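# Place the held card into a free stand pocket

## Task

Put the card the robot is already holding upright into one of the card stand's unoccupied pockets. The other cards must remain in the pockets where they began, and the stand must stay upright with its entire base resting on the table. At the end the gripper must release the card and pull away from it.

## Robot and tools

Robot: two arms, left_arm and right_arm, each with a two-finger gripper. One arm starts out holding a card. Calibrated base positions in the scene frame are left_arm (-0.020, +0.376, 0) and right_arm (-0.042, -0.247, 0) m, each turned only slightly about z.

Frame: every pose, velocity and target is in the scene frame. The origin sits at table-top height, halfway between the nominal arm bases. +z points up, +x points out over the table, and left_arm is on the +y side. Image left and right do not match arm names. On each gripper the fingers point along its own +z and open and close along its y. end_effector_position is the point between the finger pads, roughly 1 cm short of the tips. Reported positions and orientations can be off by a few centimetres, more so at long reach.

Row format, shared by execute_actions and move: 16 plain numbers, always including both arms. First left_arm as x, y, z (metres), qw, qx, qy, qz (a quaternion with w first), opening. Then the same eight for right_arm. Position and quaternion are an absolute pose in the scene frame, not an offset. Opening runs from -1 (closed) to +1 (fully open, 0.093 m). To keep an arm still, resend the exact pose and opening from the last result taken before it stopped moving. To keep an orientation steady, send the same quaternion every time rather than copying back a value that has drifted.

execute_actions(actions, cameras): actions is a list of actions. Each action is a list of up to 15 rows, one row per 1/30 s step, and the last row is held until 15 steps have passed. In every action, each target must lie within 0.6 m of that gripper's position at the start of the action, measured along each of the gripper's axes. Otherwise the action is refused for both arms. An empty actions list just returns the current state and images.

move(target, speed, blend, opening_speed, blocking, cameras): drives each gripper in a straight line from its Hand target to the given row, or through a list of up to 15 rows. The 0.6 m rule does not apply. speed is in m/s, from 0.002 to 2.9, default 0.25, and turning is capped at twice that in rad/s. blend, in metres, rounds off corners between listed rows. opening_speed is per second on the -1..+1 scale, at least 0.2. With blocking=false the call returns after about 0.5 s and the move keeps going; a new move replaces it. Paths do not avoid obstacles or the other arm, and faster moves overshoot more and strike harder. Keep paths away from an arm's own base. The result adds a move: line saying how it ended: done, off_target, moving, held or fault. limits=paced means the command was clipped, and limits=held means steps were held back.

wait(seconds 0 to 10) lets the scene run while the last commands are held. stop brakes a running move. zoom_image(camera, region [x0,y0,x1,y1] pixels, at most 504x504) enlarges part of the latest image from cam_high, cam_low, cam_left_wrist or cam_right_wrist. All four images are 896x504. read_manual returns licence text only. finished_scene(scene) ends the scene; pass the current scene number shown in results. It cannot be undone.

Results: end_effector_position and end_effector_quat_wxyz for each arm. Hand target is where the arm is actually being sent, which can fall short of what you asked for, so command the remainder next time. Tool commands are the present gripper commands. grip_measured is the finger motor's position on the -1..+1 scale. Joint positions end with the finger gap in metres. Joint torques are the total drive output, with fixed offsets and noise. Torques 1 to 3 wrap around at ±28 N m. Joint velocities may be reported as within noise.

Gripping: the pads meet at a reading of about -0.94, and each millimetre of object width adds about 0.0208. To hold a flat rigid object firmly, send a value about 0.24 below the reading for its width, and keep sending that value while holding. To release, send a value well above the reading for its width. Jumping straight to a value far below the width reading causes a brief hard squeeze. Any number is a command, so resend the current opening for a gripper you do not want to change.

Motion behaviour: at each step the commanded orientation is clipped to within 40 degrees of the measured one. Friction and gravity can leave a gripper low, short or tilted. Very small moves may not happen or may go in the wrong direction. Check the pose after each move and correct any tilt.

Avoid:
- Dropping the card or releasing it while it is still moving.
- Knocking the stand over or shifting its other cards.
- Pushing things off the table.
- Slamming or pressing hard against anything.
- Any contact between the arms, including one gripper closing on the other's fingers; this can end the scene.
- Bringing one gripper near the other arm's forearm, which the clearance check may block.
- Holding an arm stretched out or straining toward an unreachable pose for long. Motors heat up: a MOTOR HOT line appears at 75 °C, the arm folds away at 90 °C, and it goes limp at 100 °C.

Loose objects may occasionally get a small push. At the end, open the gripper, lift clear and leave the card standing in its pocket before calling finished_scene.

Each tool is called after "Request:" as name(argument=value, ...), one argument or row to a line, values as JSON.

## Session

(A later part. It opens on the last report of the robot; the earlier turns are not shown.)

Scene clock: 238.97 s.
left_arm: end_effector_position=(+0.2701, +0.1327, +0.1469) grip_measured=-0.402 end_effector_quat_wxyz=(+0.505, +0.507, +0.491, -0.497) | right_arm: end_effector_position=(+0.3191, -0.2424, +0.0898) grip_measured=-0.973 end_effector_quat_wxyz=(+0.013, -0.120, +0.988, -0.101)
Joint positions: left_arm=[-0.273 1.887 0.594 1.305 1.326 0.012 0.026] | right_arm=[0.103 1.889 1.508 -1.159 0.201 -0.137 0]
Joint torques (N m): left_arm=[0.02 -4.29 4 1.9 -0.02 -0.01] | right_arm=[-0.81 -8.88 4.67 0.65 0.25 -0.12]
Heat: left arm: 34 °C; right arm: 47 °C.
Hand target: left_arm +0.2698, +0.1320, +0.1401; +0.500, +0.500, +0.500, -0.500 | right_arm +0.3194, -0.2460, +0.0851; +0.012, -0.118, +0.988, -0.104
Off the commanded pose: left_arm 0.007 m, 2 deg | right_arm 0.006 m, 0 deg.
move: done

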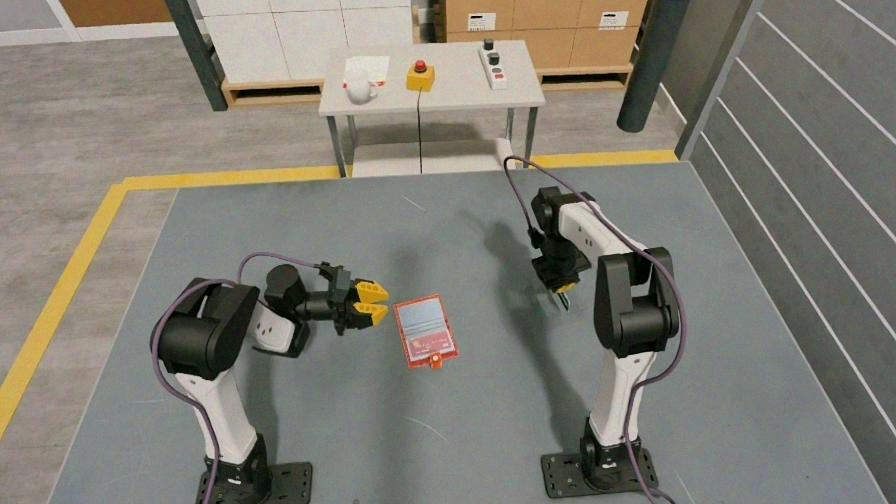

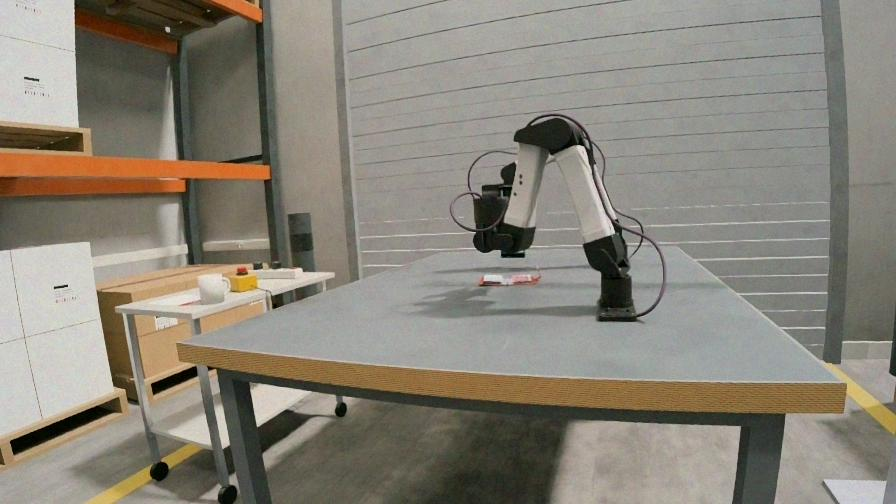

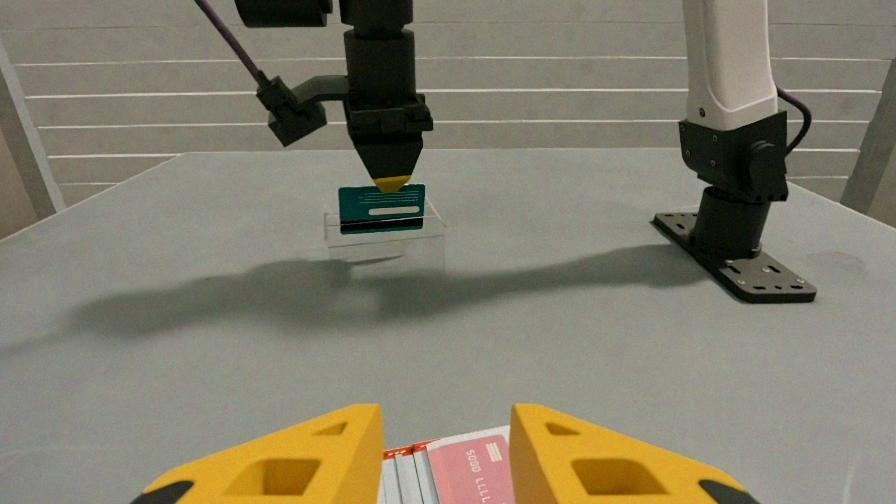

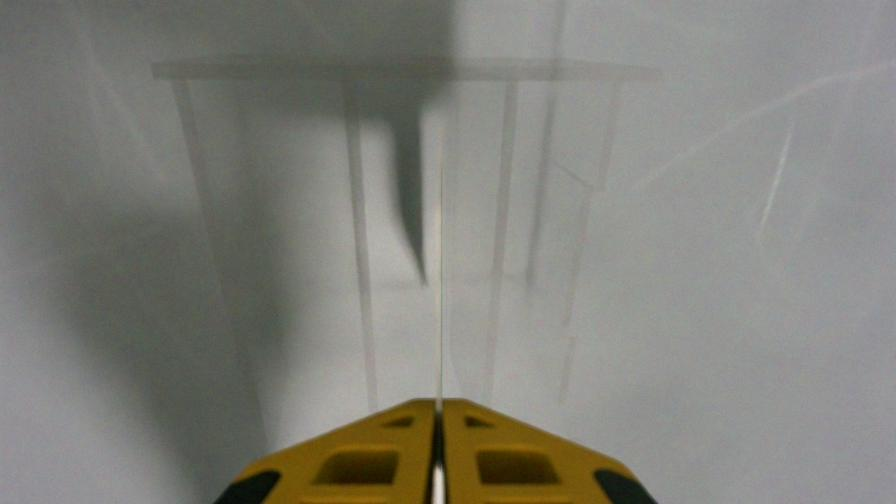

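Request:
move(
  target=[0.27,0.132,0.14,0.5,0.5,0.5,-0.5,-0.4,0.3192,-0.2445,0.068,0.0124,-0.1177,0.9875,-0.1039,-1],
  speed=0.04,
  cameras=["cam_right_wrist","cam_left_wrist"],
)

Request:
zoom_image(
  camera="cam_left_wrist",
  region=[300, 80, 480, 280],
)

Scene clock: 252.40 s.
left_arm: end_effector_position=(+0.2701, +0.1327, +0.1469) grip_measured=-0.402 end_effector_quat_wxyz=(+0.505, +0.507, +0.491, -0.497) | right_arm: end_effector_position=(+0.3193, -0.2423, +0.0767) grip_measured=-0.973 end_effector_quat_wxyz=(+0.019, -0.119, +0.988, -0.101)
Joint positions: left_arm=[-0.273 1.887 0.594 1.306 1.326 0.012 0.026] | right_arm=[0.103 1.889 1.455 -1.096 0.201 -0.137 0]
Joint torques (N m): left_arm=[0.02 -4.27 3.99 1.9 -0.02 -0.01] | right_arm=[-0.43 -7.8 4.67 0.68 0.25 -0.09]
Heat: left arm: 34 °C; right arm: 47 °C.
Hand target: left_arm +0.2698, +0.1320, +0.1401; +0.500, +0.500, +0.500, -0.500 | right_arm +0.3190, -0.2445, +0.0681; +0.012, -0.118, +0.988, -0.104
Off the commanded pose: left_arm 0.007 m, 2 deg | right_arm 0.009 m, 1 deg.
move: done
Images, in order (width x height): cam_left_wrist 896x504, cam_right_wrist 896x504.

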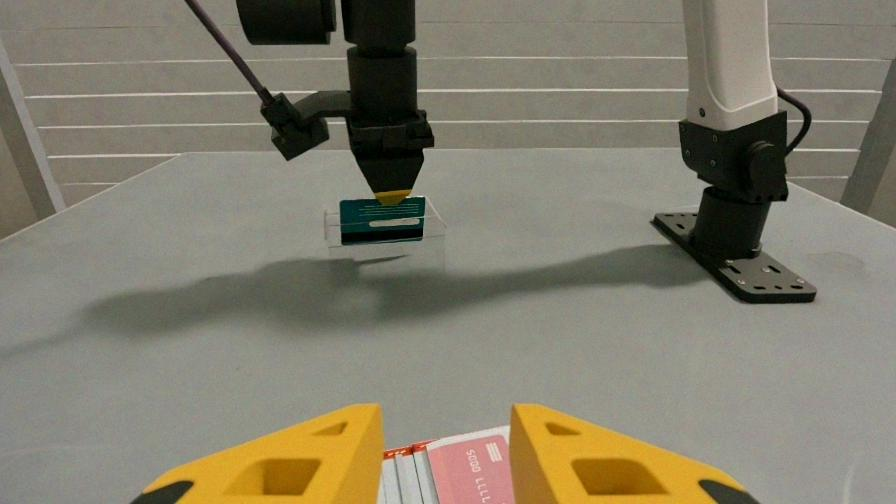

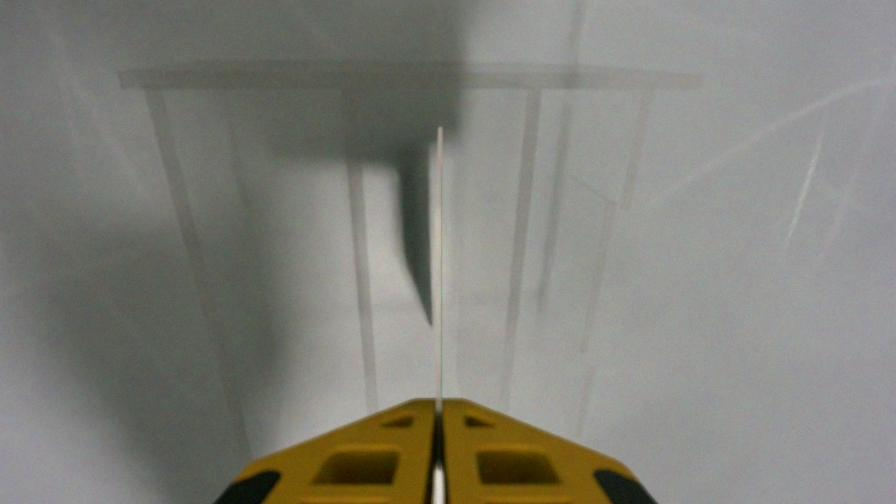

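Scaled by 2.520 (camera's finer frame: 1280x720).

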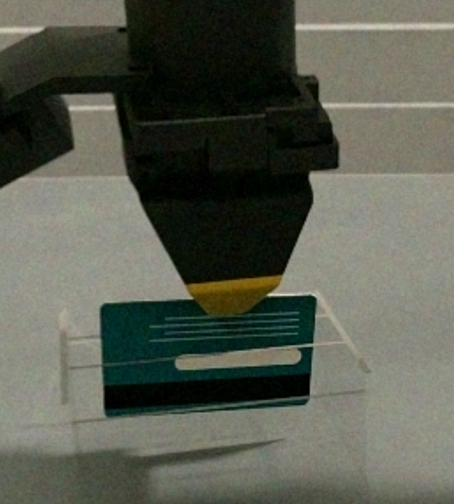

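Request:
move(
  target=[0.27,0.132,0.14,0.5,0.5,0.5,-0.5,-0.4,0.3192,-0.2435,0.060,0.0124,-0.1177,0.9875,-0.1039,-1],
  speed=0.03,
  cameras=["cam_right_wrist","cam_left_wrist"],
)

Request:
zoom_image(
  camera="cam_left_wrist",
  region=[300, 140, 480, 300],
)

Scene clock: 258.43 s.
left_arm: end_effector_position=(+0.2701, +0.1327, +0.1469) grip_measured=-0.402 end_effector_quat_wxyz=(+0.505, +0.507, +0.491, -0.497) | right_arm: end_effector_position=(+0.3196, -0.2423, +0.0681) grip_measured=-0.973 end_effector_quat_wxyz=(+0.018, -0.119, +0.988, -0.101)
Joint positions: left_arm=[-0.273 1.887 0.594 1.306 1.326 0.012 0.026] | right_arm=[0.103 1.899 1.433 -1.067 0.201 -0.137 0]
Joint torques (N m): left_arm=[0.03 -4.27 3.99 1.9 -0.02 -0.01] | right_arm=[-0.17 -7.99 4.62 0.71 0.25 -0.06]
Heat: left arm: 34 °C; right arm: 47 °C.
Hand target: left_arm +0.2698, +0.1320, +0.1401; +0.500, +0.500, +0.500, -0.500 | right_arm +0.3191, -0.2435, +0.0601; +0.012, -0.118, +0.988, -0.104
Off the commanded pose: left_arm 0.007 m, 2 deg | right_arm 0.008 m, 1 deg.
move: done
Images, in order (width x height): cam_left_wrist 896x504, cam_right_wrist 896x504.

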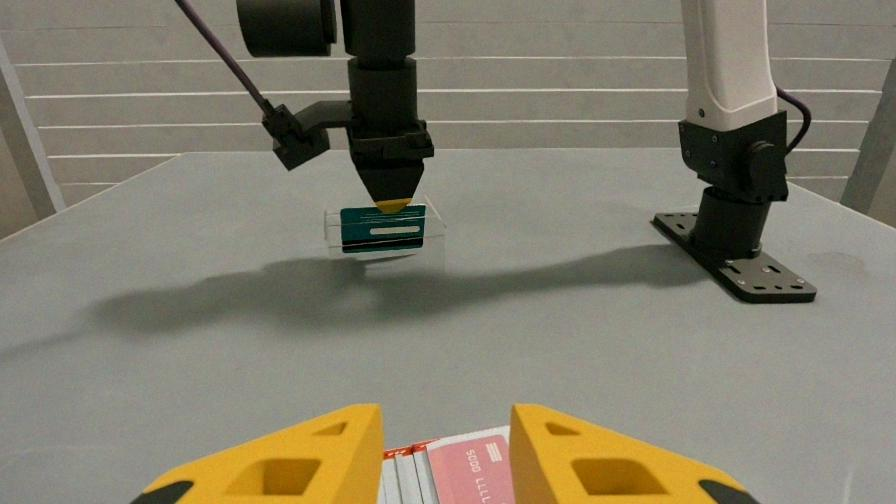

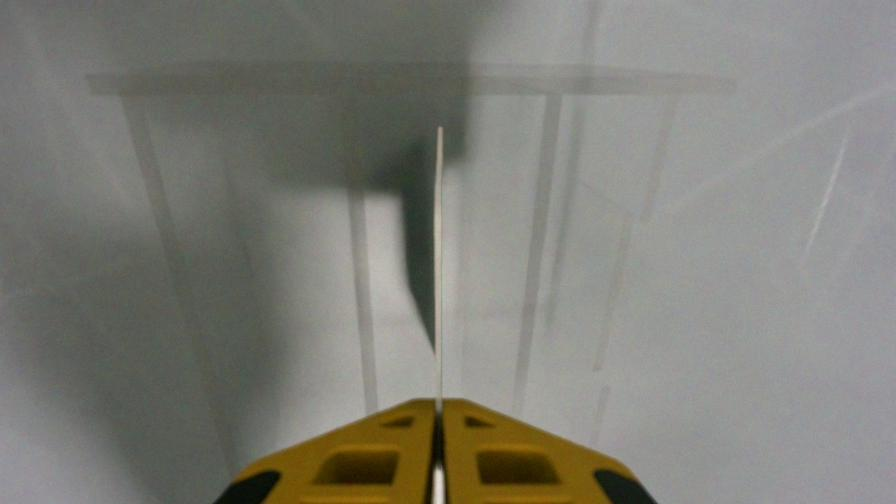

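Scaled by 2.800 (camera's finer frame: 1280x720).

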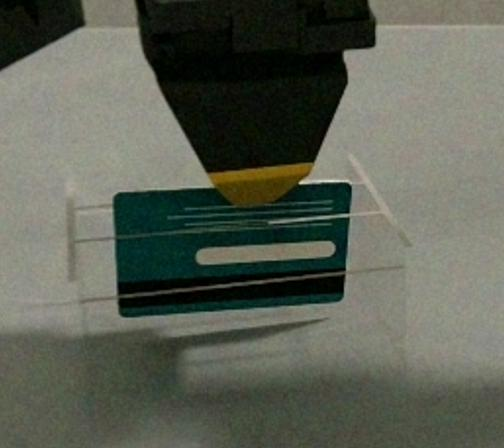

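Request:
move(
  target=[0.27,0.132,0.14,0.5,0.5,0.5,-0.5,-0.4,0.3192,-0.2435,0.056,0.0124,-0.1177,0.9875,-0.1039,-1],
  speed=0.02,
  cameras=["cam_right_wrist","cam_left_wrist"],
)

Request:
zoom_image(
  camera="cam_left_wrist",
  region=[300, 140, 480, 300],
)

Scene clock: 264.07 s.
left_arm: end_effector_position=(+0.2701, +0.1327, +0.1469) grip_measured=-0.402 end_effector_quat_wxyz=(+0.505, +0.507, +0.491, -0.497) | right_arm: end_effector_position=(+0.3195, -0.2423, +0.0643) grip_measured=-0.973 end_effector_quat_wxyz=(+0.017, -0.119, +0.988, -0.101)
Joint positions: left_arm=[-0.273 1.887 0.594 1.306 1.326 0.012 0.026] | right_arm=[0.103 1.902 1.422 -1.052 0.201 -0.137 0]
Joint torques (N m): left_arm=[0.03 -4.29 3.99 1.9 -0.02 -0.01] | right_arm=[-0.17 -7.95 4.59 0.72 0.25 -0.06]
Heat: left arm: 34 °C; right arm: 47 °C.
Hand target: left_arm +0.2698, +0.1320, +0.1401; +0.500, +0.500, +0.500, -0.500 | right_arm +0.3190, -0.2435, +0.0561; +0.012, -0.118, +0.988, -0.104
Off the commanded pose: left_arm 0.007 m, 2 deg | right_arm 0.008 m, 1 deg.
move: done
Images, in order (width x height): cam_left_wrist 896x504, cam_right_wrist 896x504.

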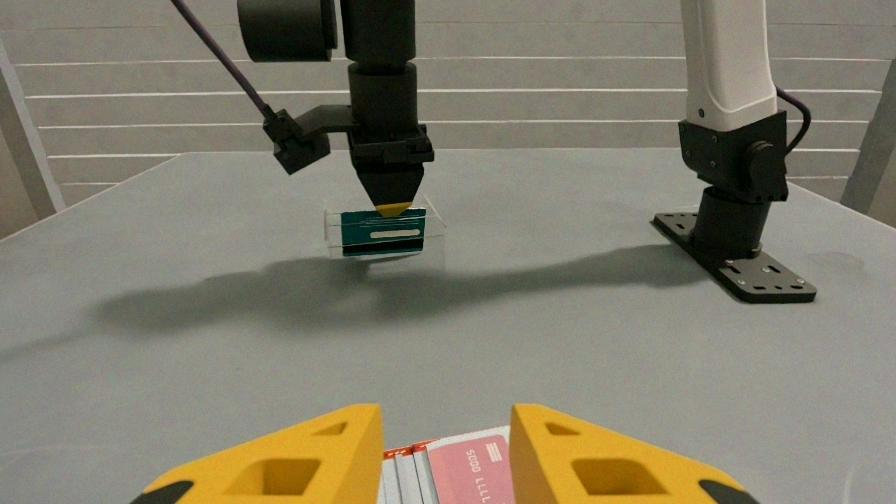

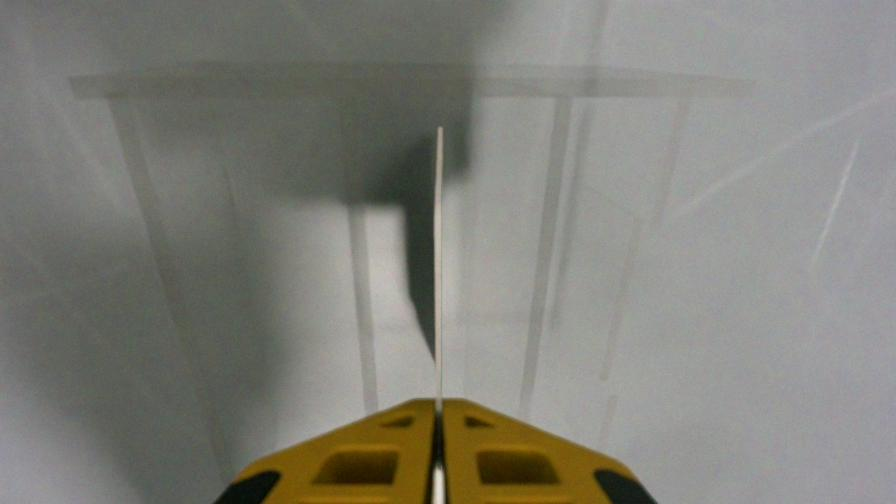

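Scaled by 2.800 (camera's finer frame: 1280x720).

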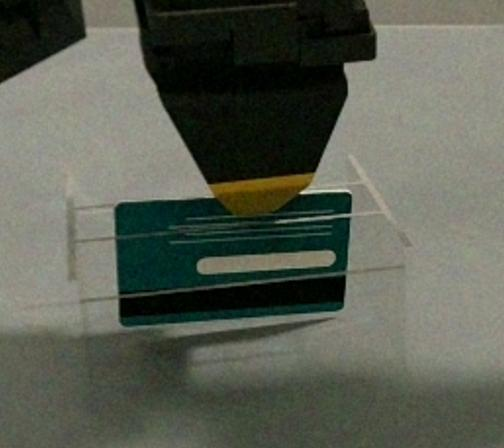

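Request:
move(
  target=[0.27,0.132,0.14,0.5,0.5,0.5,-0.5,-0.4,0.3192,-0.2435,0.052,0.0124,-0.1177,0.9875,-0.1039,-1],
  speed=0.02,
  cameras=["cam_right_wrist","cam_left_wrist"],
)

Request:
zoom_image(
  camera="cam_left_wrist",
  region=[300, 140, 480, 300],
)

Scene clock: 268.80 s.
left_arm: end_effector_position=(+0.2701, +0.1327, +0.1469) grip_measured=-0.402 end_effector_quat_wxyz=(+0.505, +0.507, +0.491, -0.497) | right_arm: end_effector_position=(+0.3203, -0.2424, +0.0635) grip_measured=-0.973 end_effector_quat_wxyz=(+0.019, -0.119, +0.988, -0.101)
Joint positions: left_arm=[-0.273 1.887 0.594 1.306 1.326 0.012 0.026] | right_arm=[0.103 1.902 1.418 -1.045 0.202 -0.137 0]
Joint torques (N m): left_arm=[0.03 -4.27 3.99 1.9 -0.02 -0.01] | right_arm=[-0.16 -7.64 4 0.8 0.24 -0.05]
Heat: left arm: 34 °C; right arm: 46 °C.
Hand target: left_arm +0.2698, +0.1320, +0.1401; +0.500, +0.500, +0.500, -0.500 | right_arm +0.3189, -0.2435, +0.0522; +0.012, -0.118, +0.988, -0.104
Off the commanded pose: left_arm 0.007 m, 2 deg | right_arm 0.012 m, 1 deg.
move: off_target (right_arm)
Images, in order (width x height): cam_left_wrist 896x504, cam_right_wrist 896x504.

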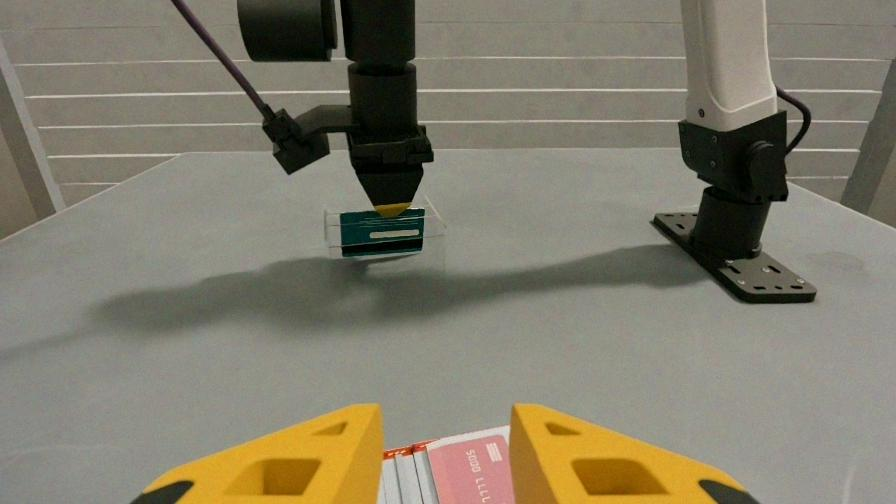

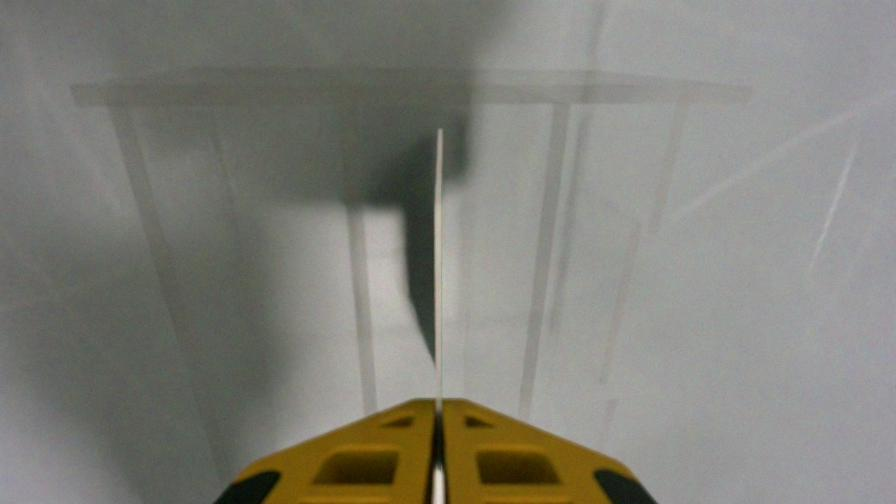

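Scaled by 2.800 (camera's finer frame: 1280x720).

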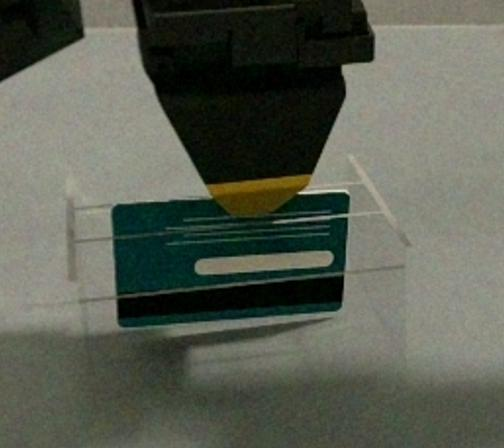

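Request:
move(
  target=[0.27,0.132,0.14,0.5,0.5,0.5,-0.5,-0.4,0.3192,-0.2435,0.0555,0.0124,-0.1177,0.9875,-0.1039,-1],
  speed=0.02,
  cameras=["cam_left_wrist"],
)

Request:
zoom_image(
  camera="cam_left_wrist",
  region=[300, 140, 480, 300],
)

Request:
move(
  target=[0.27,0.132,0.14,0.5,0.5,0.5,-0.5,-0.4,0.3192,-0.2435,0.0555,0.0124,-0.1177,0.9875,-0.1039,-0.8],
  speed=0.02,
  opening_speed=0.25,
  cameras=["cam_left_wrist","cam_right_wrist"],
)

Request:
zoom_image(
  camera="cam_left_wrist",
  region=[300, 140, 480, 300],
)

Scene clock: 277.10 s.
left_arm: end_effector_position=(+0.2701, +0.1327, +0.1469) grip_measured=-0.402 end_effector_quat_wxyz=(+0.505, +0.507, +0.491, -0.497) | right_arm: end_effector_position=(+0.3203, -0.2424, +0.0635) grip_measured=-0.973 end_effector_quat_wxyz=(+0.019, -0.119, +0.988, -0.101)
Joint positions: left_arm=[-0.273 1.887 0.594 1.306 1.326 0.012 0.026] | right_arm=[0.103 1.902 1.418 -1.045 0.202 -0.137 0]
Joint torques (N m): left_arm=[0.02 -4.27 3.99 1.9 -0.02 -0.01] | right_arm=[-0.17 -7.9 4.78 0.67 0.24 -0.06]
Heat: left arm: 34 °C; right arm: 45 °C.
Hand target: left_arm +0.2698, +0.1320, +0.1401; +0.500, +0.500, +0.500, -0.500 | right_arm +0.3190, -0.2435, +0.0556; +0.012, -0.118, +0.988, -0.104
Off the commanded pose: left_arm 0.007 m, 2 deg | right_arm 0.008 m, 1 deg.
move: done

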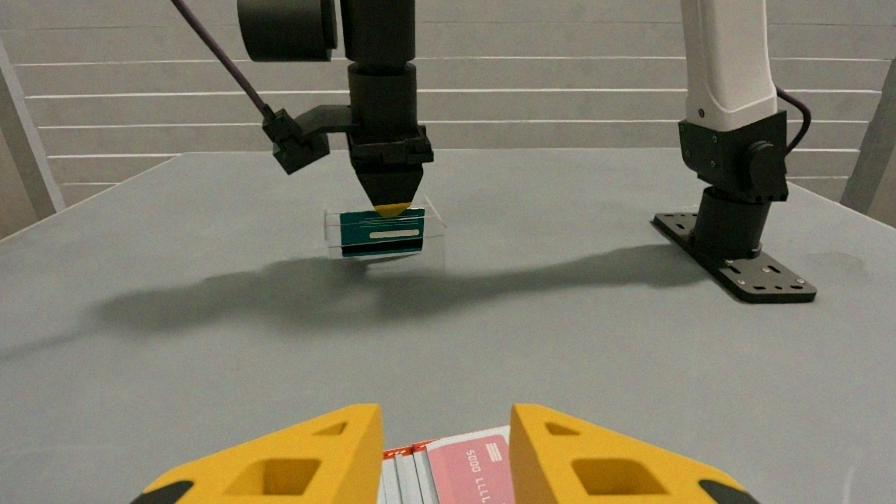

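Scaled by 2.800 (camera's finer frame: 1280x720).

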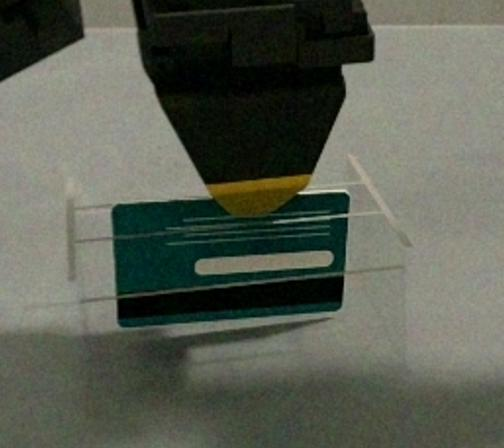

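Scene clock: 278.10 s.
left_arm: end_effector_position=(+0.2701, +0.1327, +0.1469) grip_measured=-0.402 end_effector_quat_wxyz=(+0.505, +0.507, +0.491, -0.497) | right_arm: end_effector_position=(+0.3208, -0.2423, +0.0635) grip_measured=-0.802 end_effector_quat_wxyz=(+0.020, -0.119, +0.988, -0.101)
Joint positions: left_arm=[-0.273 1.887 0.594 1.306 1.326 0.012 0.026] | right_arm=[0.103 1.902 1.418 -1.043 0.202 -0.137 0.007]
Joint torques (N m): left_arm=[0.03 -4.27 3.99 1.9 -0.02 -0.01] | right_arm=[-0.17 -7.91 4.77 0.64 0.24 -0.06]
Heat: left arm: 34 °C; right arm: 45 °C.
Hand target: left_arm +0.2698, +0.1320, +0.1401; +0.500, +0.500, +0.500, -0.500 | right_arm +0.3190, -0.2435, +0.0556; +0.012, -0.118, +0.988, -0.104
Off the commanded pose: left_arm 0.007 m, 2 deg | right_arm 0.008 m, 1 deg.
move: done

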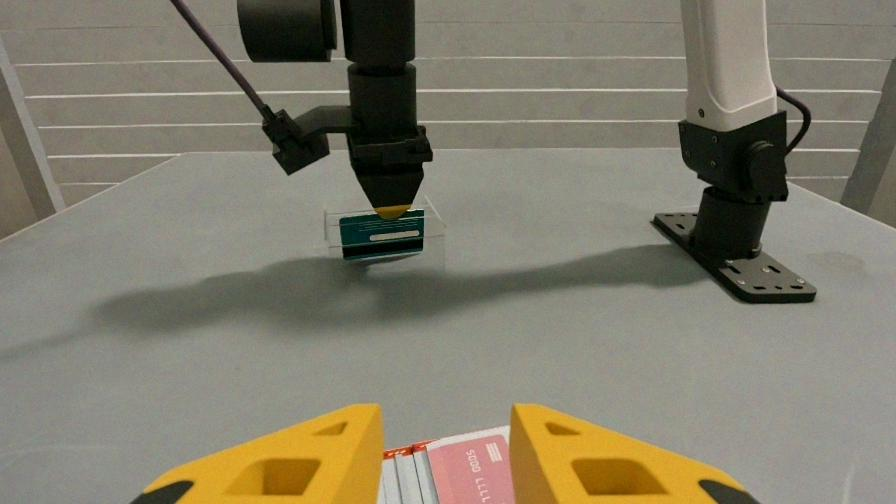

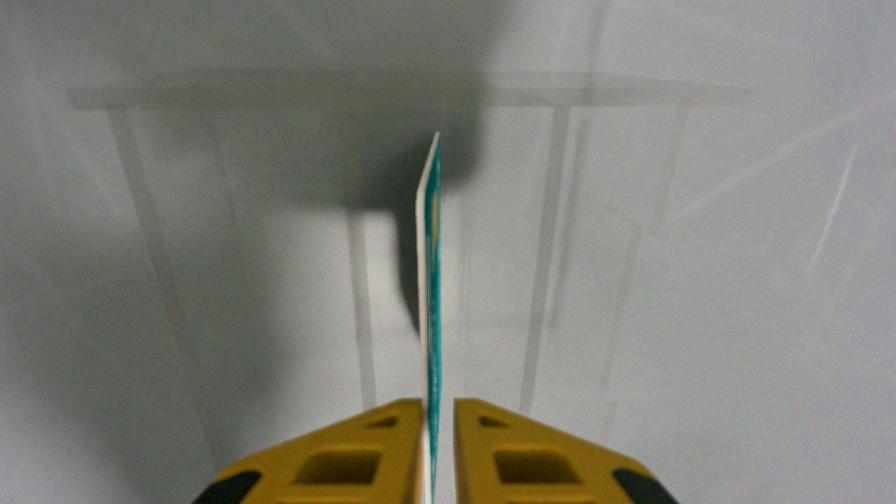

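Scaled by 2.800 (camera's finer frame: 1280x720).

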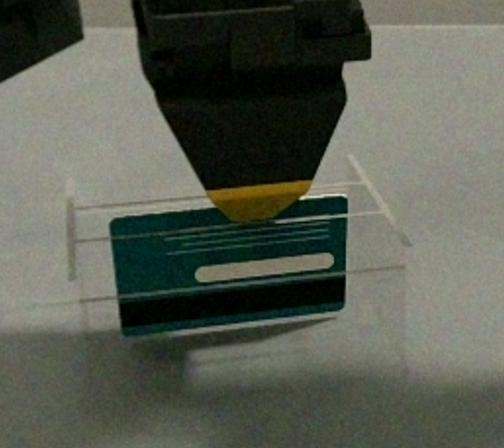

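Request:
move(
  target=[
    [0.27,0.132,0.14,0.5,0.5,0.5,-0.5,-0.4,0.3178,-0.237,0.086,0.0124,-0.1177,0.9875,-0.1039,-0.8],
    [0.27,0.132,0.14,0.5,0.5,0.5,-0.5,-0.4,0.314,-0.221,0.165,0.0124,-0.1177,0.9875,-0.1039,-0.8],
  ],
  speed=[0.03,0.08],
  blend=0.01,
)

Request:
zoom_image(
  camera="cam_left_wrist",
  region=[300, 140, 480, 300],
)

Request:
zoom_image(
  camera="cam_right_wrist",
  region=[200, 0, 650, 430],
)

Request:
zoom_image(
  camera="cam_high",
  region=[480, 210, 640, 350],
)

Scene clock: 286.73 s.
left_arm: end_effector_position=(+0.2701, +0.1327, +0.1469) grip_measured=-0.402 end_effector_quat_wxyz=(+0.505, +0.507, +0.491, -0.497) | right_arm: end_effector_position=(+0.3118, -0.2222, +0.1535) grip_measured=-0.802 end_effector_quat_wxyz=(-0.002, -0.121, +0.987, -0.101)
Joint positions: left_arm=[-0.273 1.887 0.594 1.306 1.326 0.012 0.026] | right_arm=[0.163 1.902 1.779 -1.461 0.202 -0.076 0.007]
Joint torques (N m): left_arm=[0.02 -4.27 3.99 1.9 -0.02 -0.01] | right_arm=[0.31 -10.54 7.69 0.22 0.26 0.01]
Heat: left arm: 34 °C; right arm: 44 °C.
Hand target: left_arm +0.2698, +0.1320, +0.1401; +0.500, +0.500, +0.500, -0.500 | right_arm +0.3138, -0.2211, +0.1649; +0.013, -0.118, +0.988, -0.104
Off the commanded pose: left_arm 0.007 m, 2 deg | right_arm 0.012 m, 2 deg.
move: off_target (right_arm)

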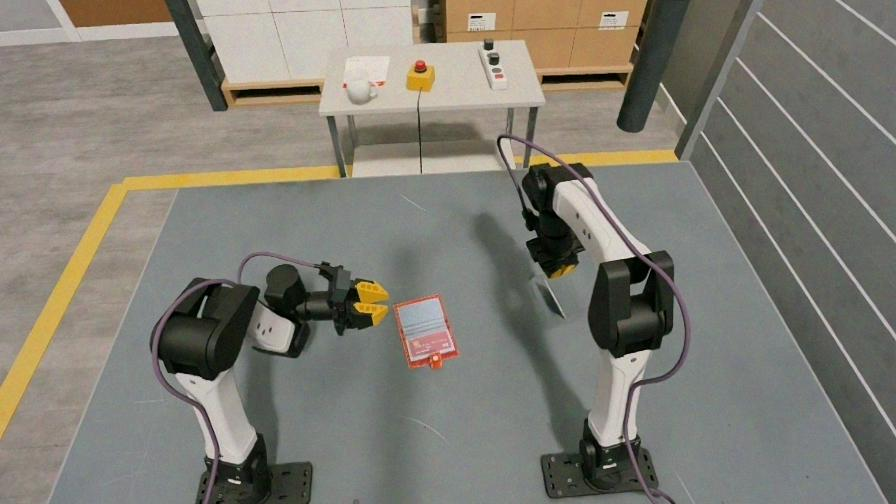

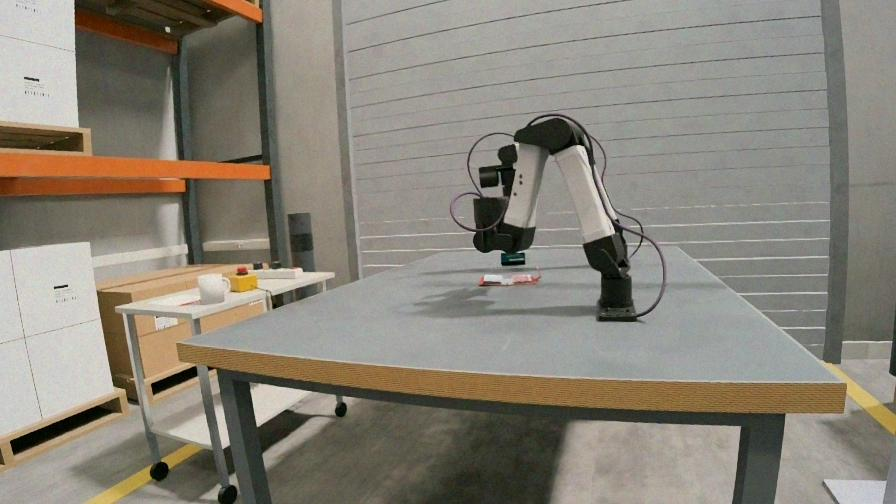

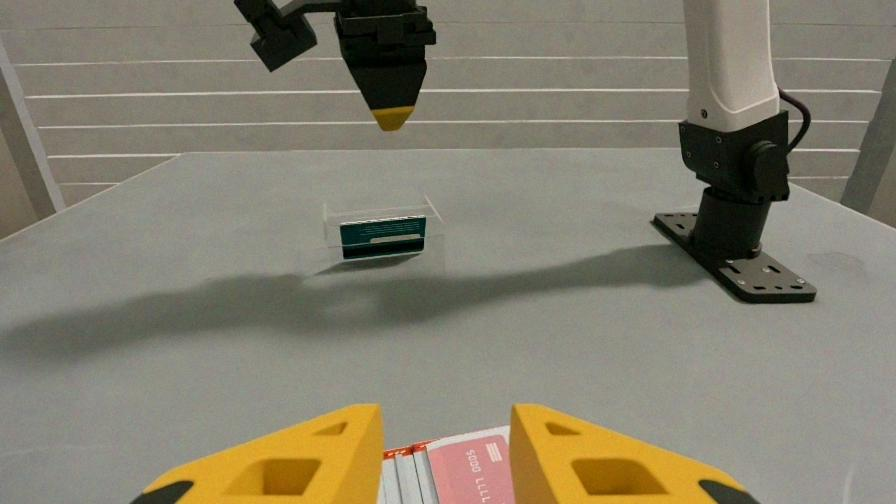

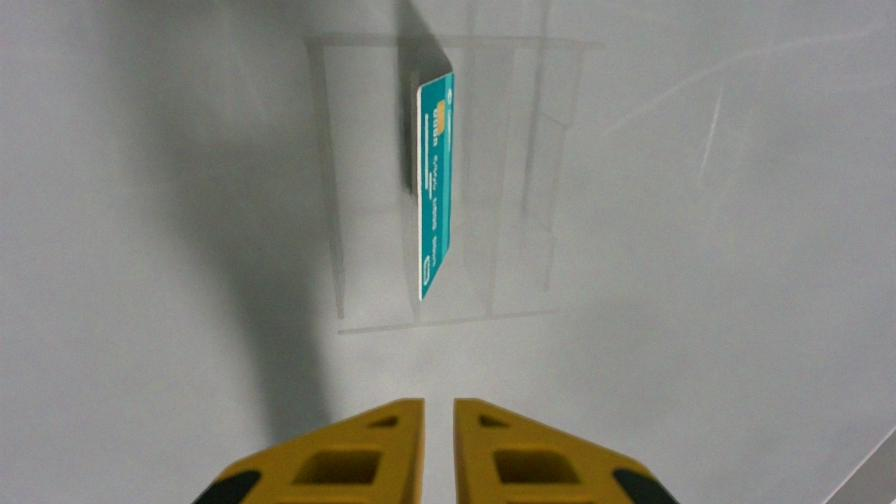

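Scaled by 2.800 (camera's finer frame: 1280x720).

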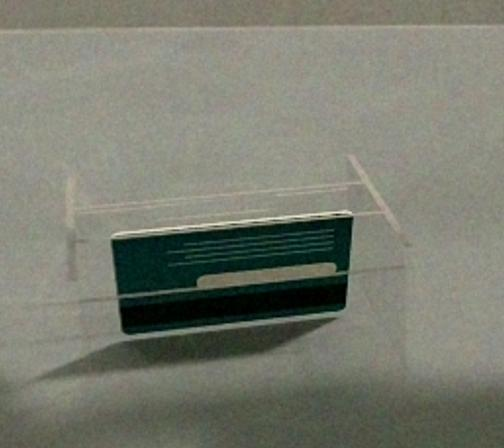

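Scaled by 1.120 (camera's finer frame: 1280x720).

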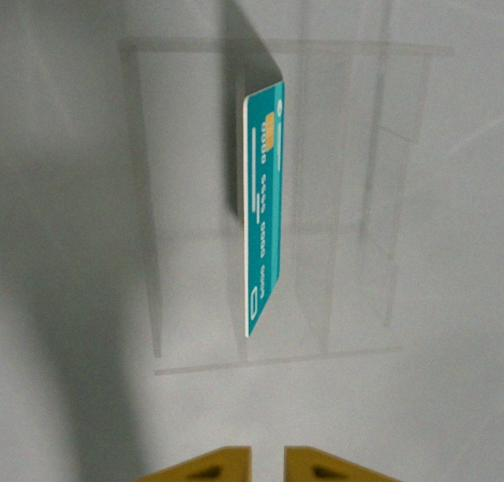

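Scaled by 3.150 (camera's finer frame: 1280x720).

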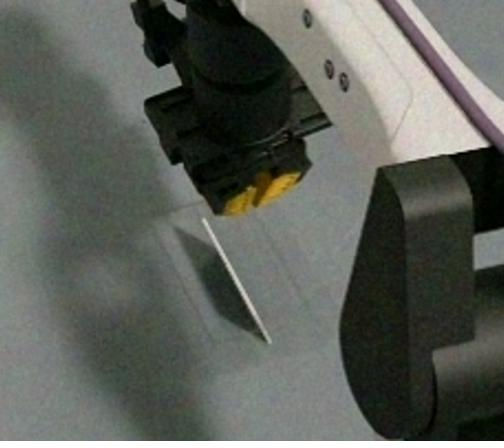

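Request:
move(
  target=[0.27,0.20,0.17,0.5,0.5,0.5,-0.5,-0.4,0.30,-0.22,0.24,0.0124,-0.1177,0.9875,-0.1039,-0.8],
  speed=0.2,
  cameras=["cam_left_wrist","cam_high"],
)

Request:
finished_scene(
  scene=2,
)

Scene clock: 291.87 s.
left_arm: end_effector_position=(+0.2738, +0.1991, +0.1667) grip_measured=-0.402 end_effector_quat_wxyz=(+0.504, +0.499, +0.500, -0.497) | right_arm: end_effector_position=(+0.3010, -0.2208, +0.2322) grip_measured=-0.802 end_effector_quat_wxyz=(+0.089, -0.120, +0.984, -0.099)
Joint positions: left_arm=[-0.051 1.792 0.572 1.282 1.531 -0.056 0.026] | right_arm=[0.175 1.755 1.899 -1.546 0.208 -0.082 0.007]
Joint torques (N m): left_arm=[0.57 -6.71 4.44 1.5 0.16 -0.01] | right_arm=[0.39 -8.46 6.94 0.72 0.26 -0.17]
Heat: left arm: 34 °C; right arm: 45 °C.
Hand target: left_arm +0.2701, +0.1999, +0.1699; +0.500, +0.500, +0.500, -0.500 | right_arm +0.2999, -0.2202, +0.2394; +0.096, -0.125, +0.982, -0.102
Off the commanded pose: left_arm 0.005 m, 1 deg | right_arm 0.008 m, 9 deg.
joint sent to its limit (right arm) — joint 4 (wrist pitch), lower limit. The joint targets are off in orientation, not in position.
move: off_target (right_arm)
Images, in order (width x height): cam_high 896x504, cam_left_wrist 896x504.

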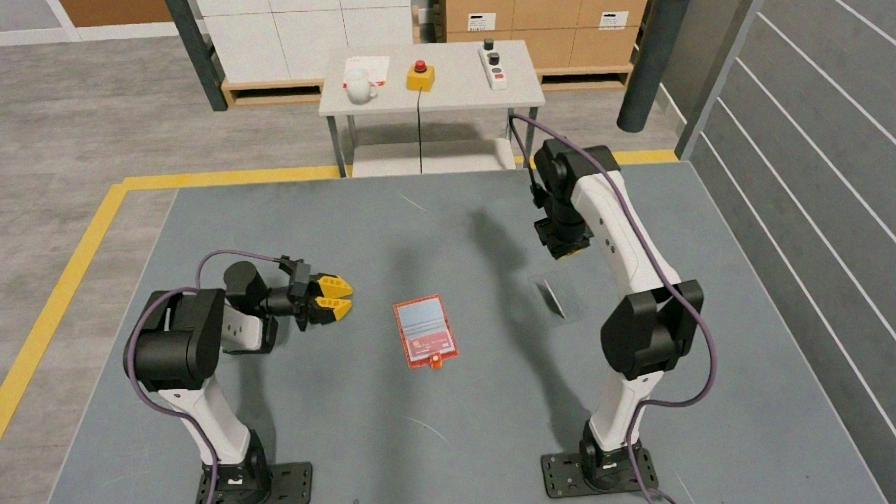

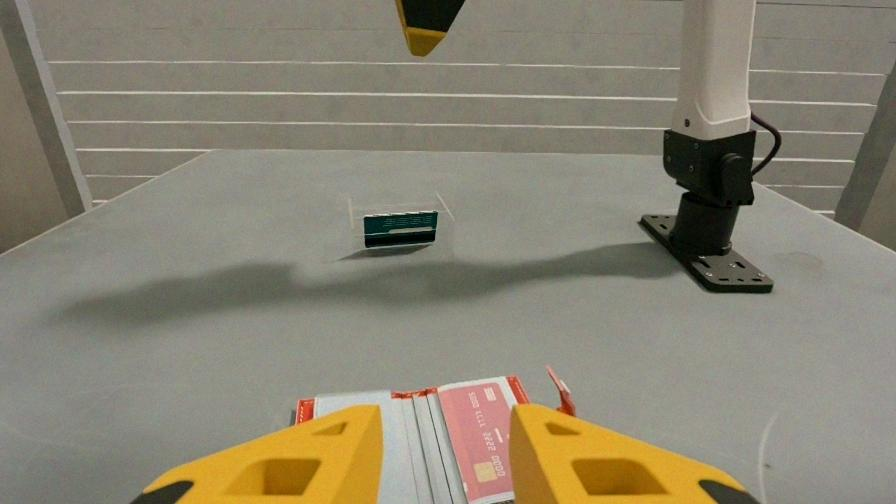

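The scene is finished: the task was done.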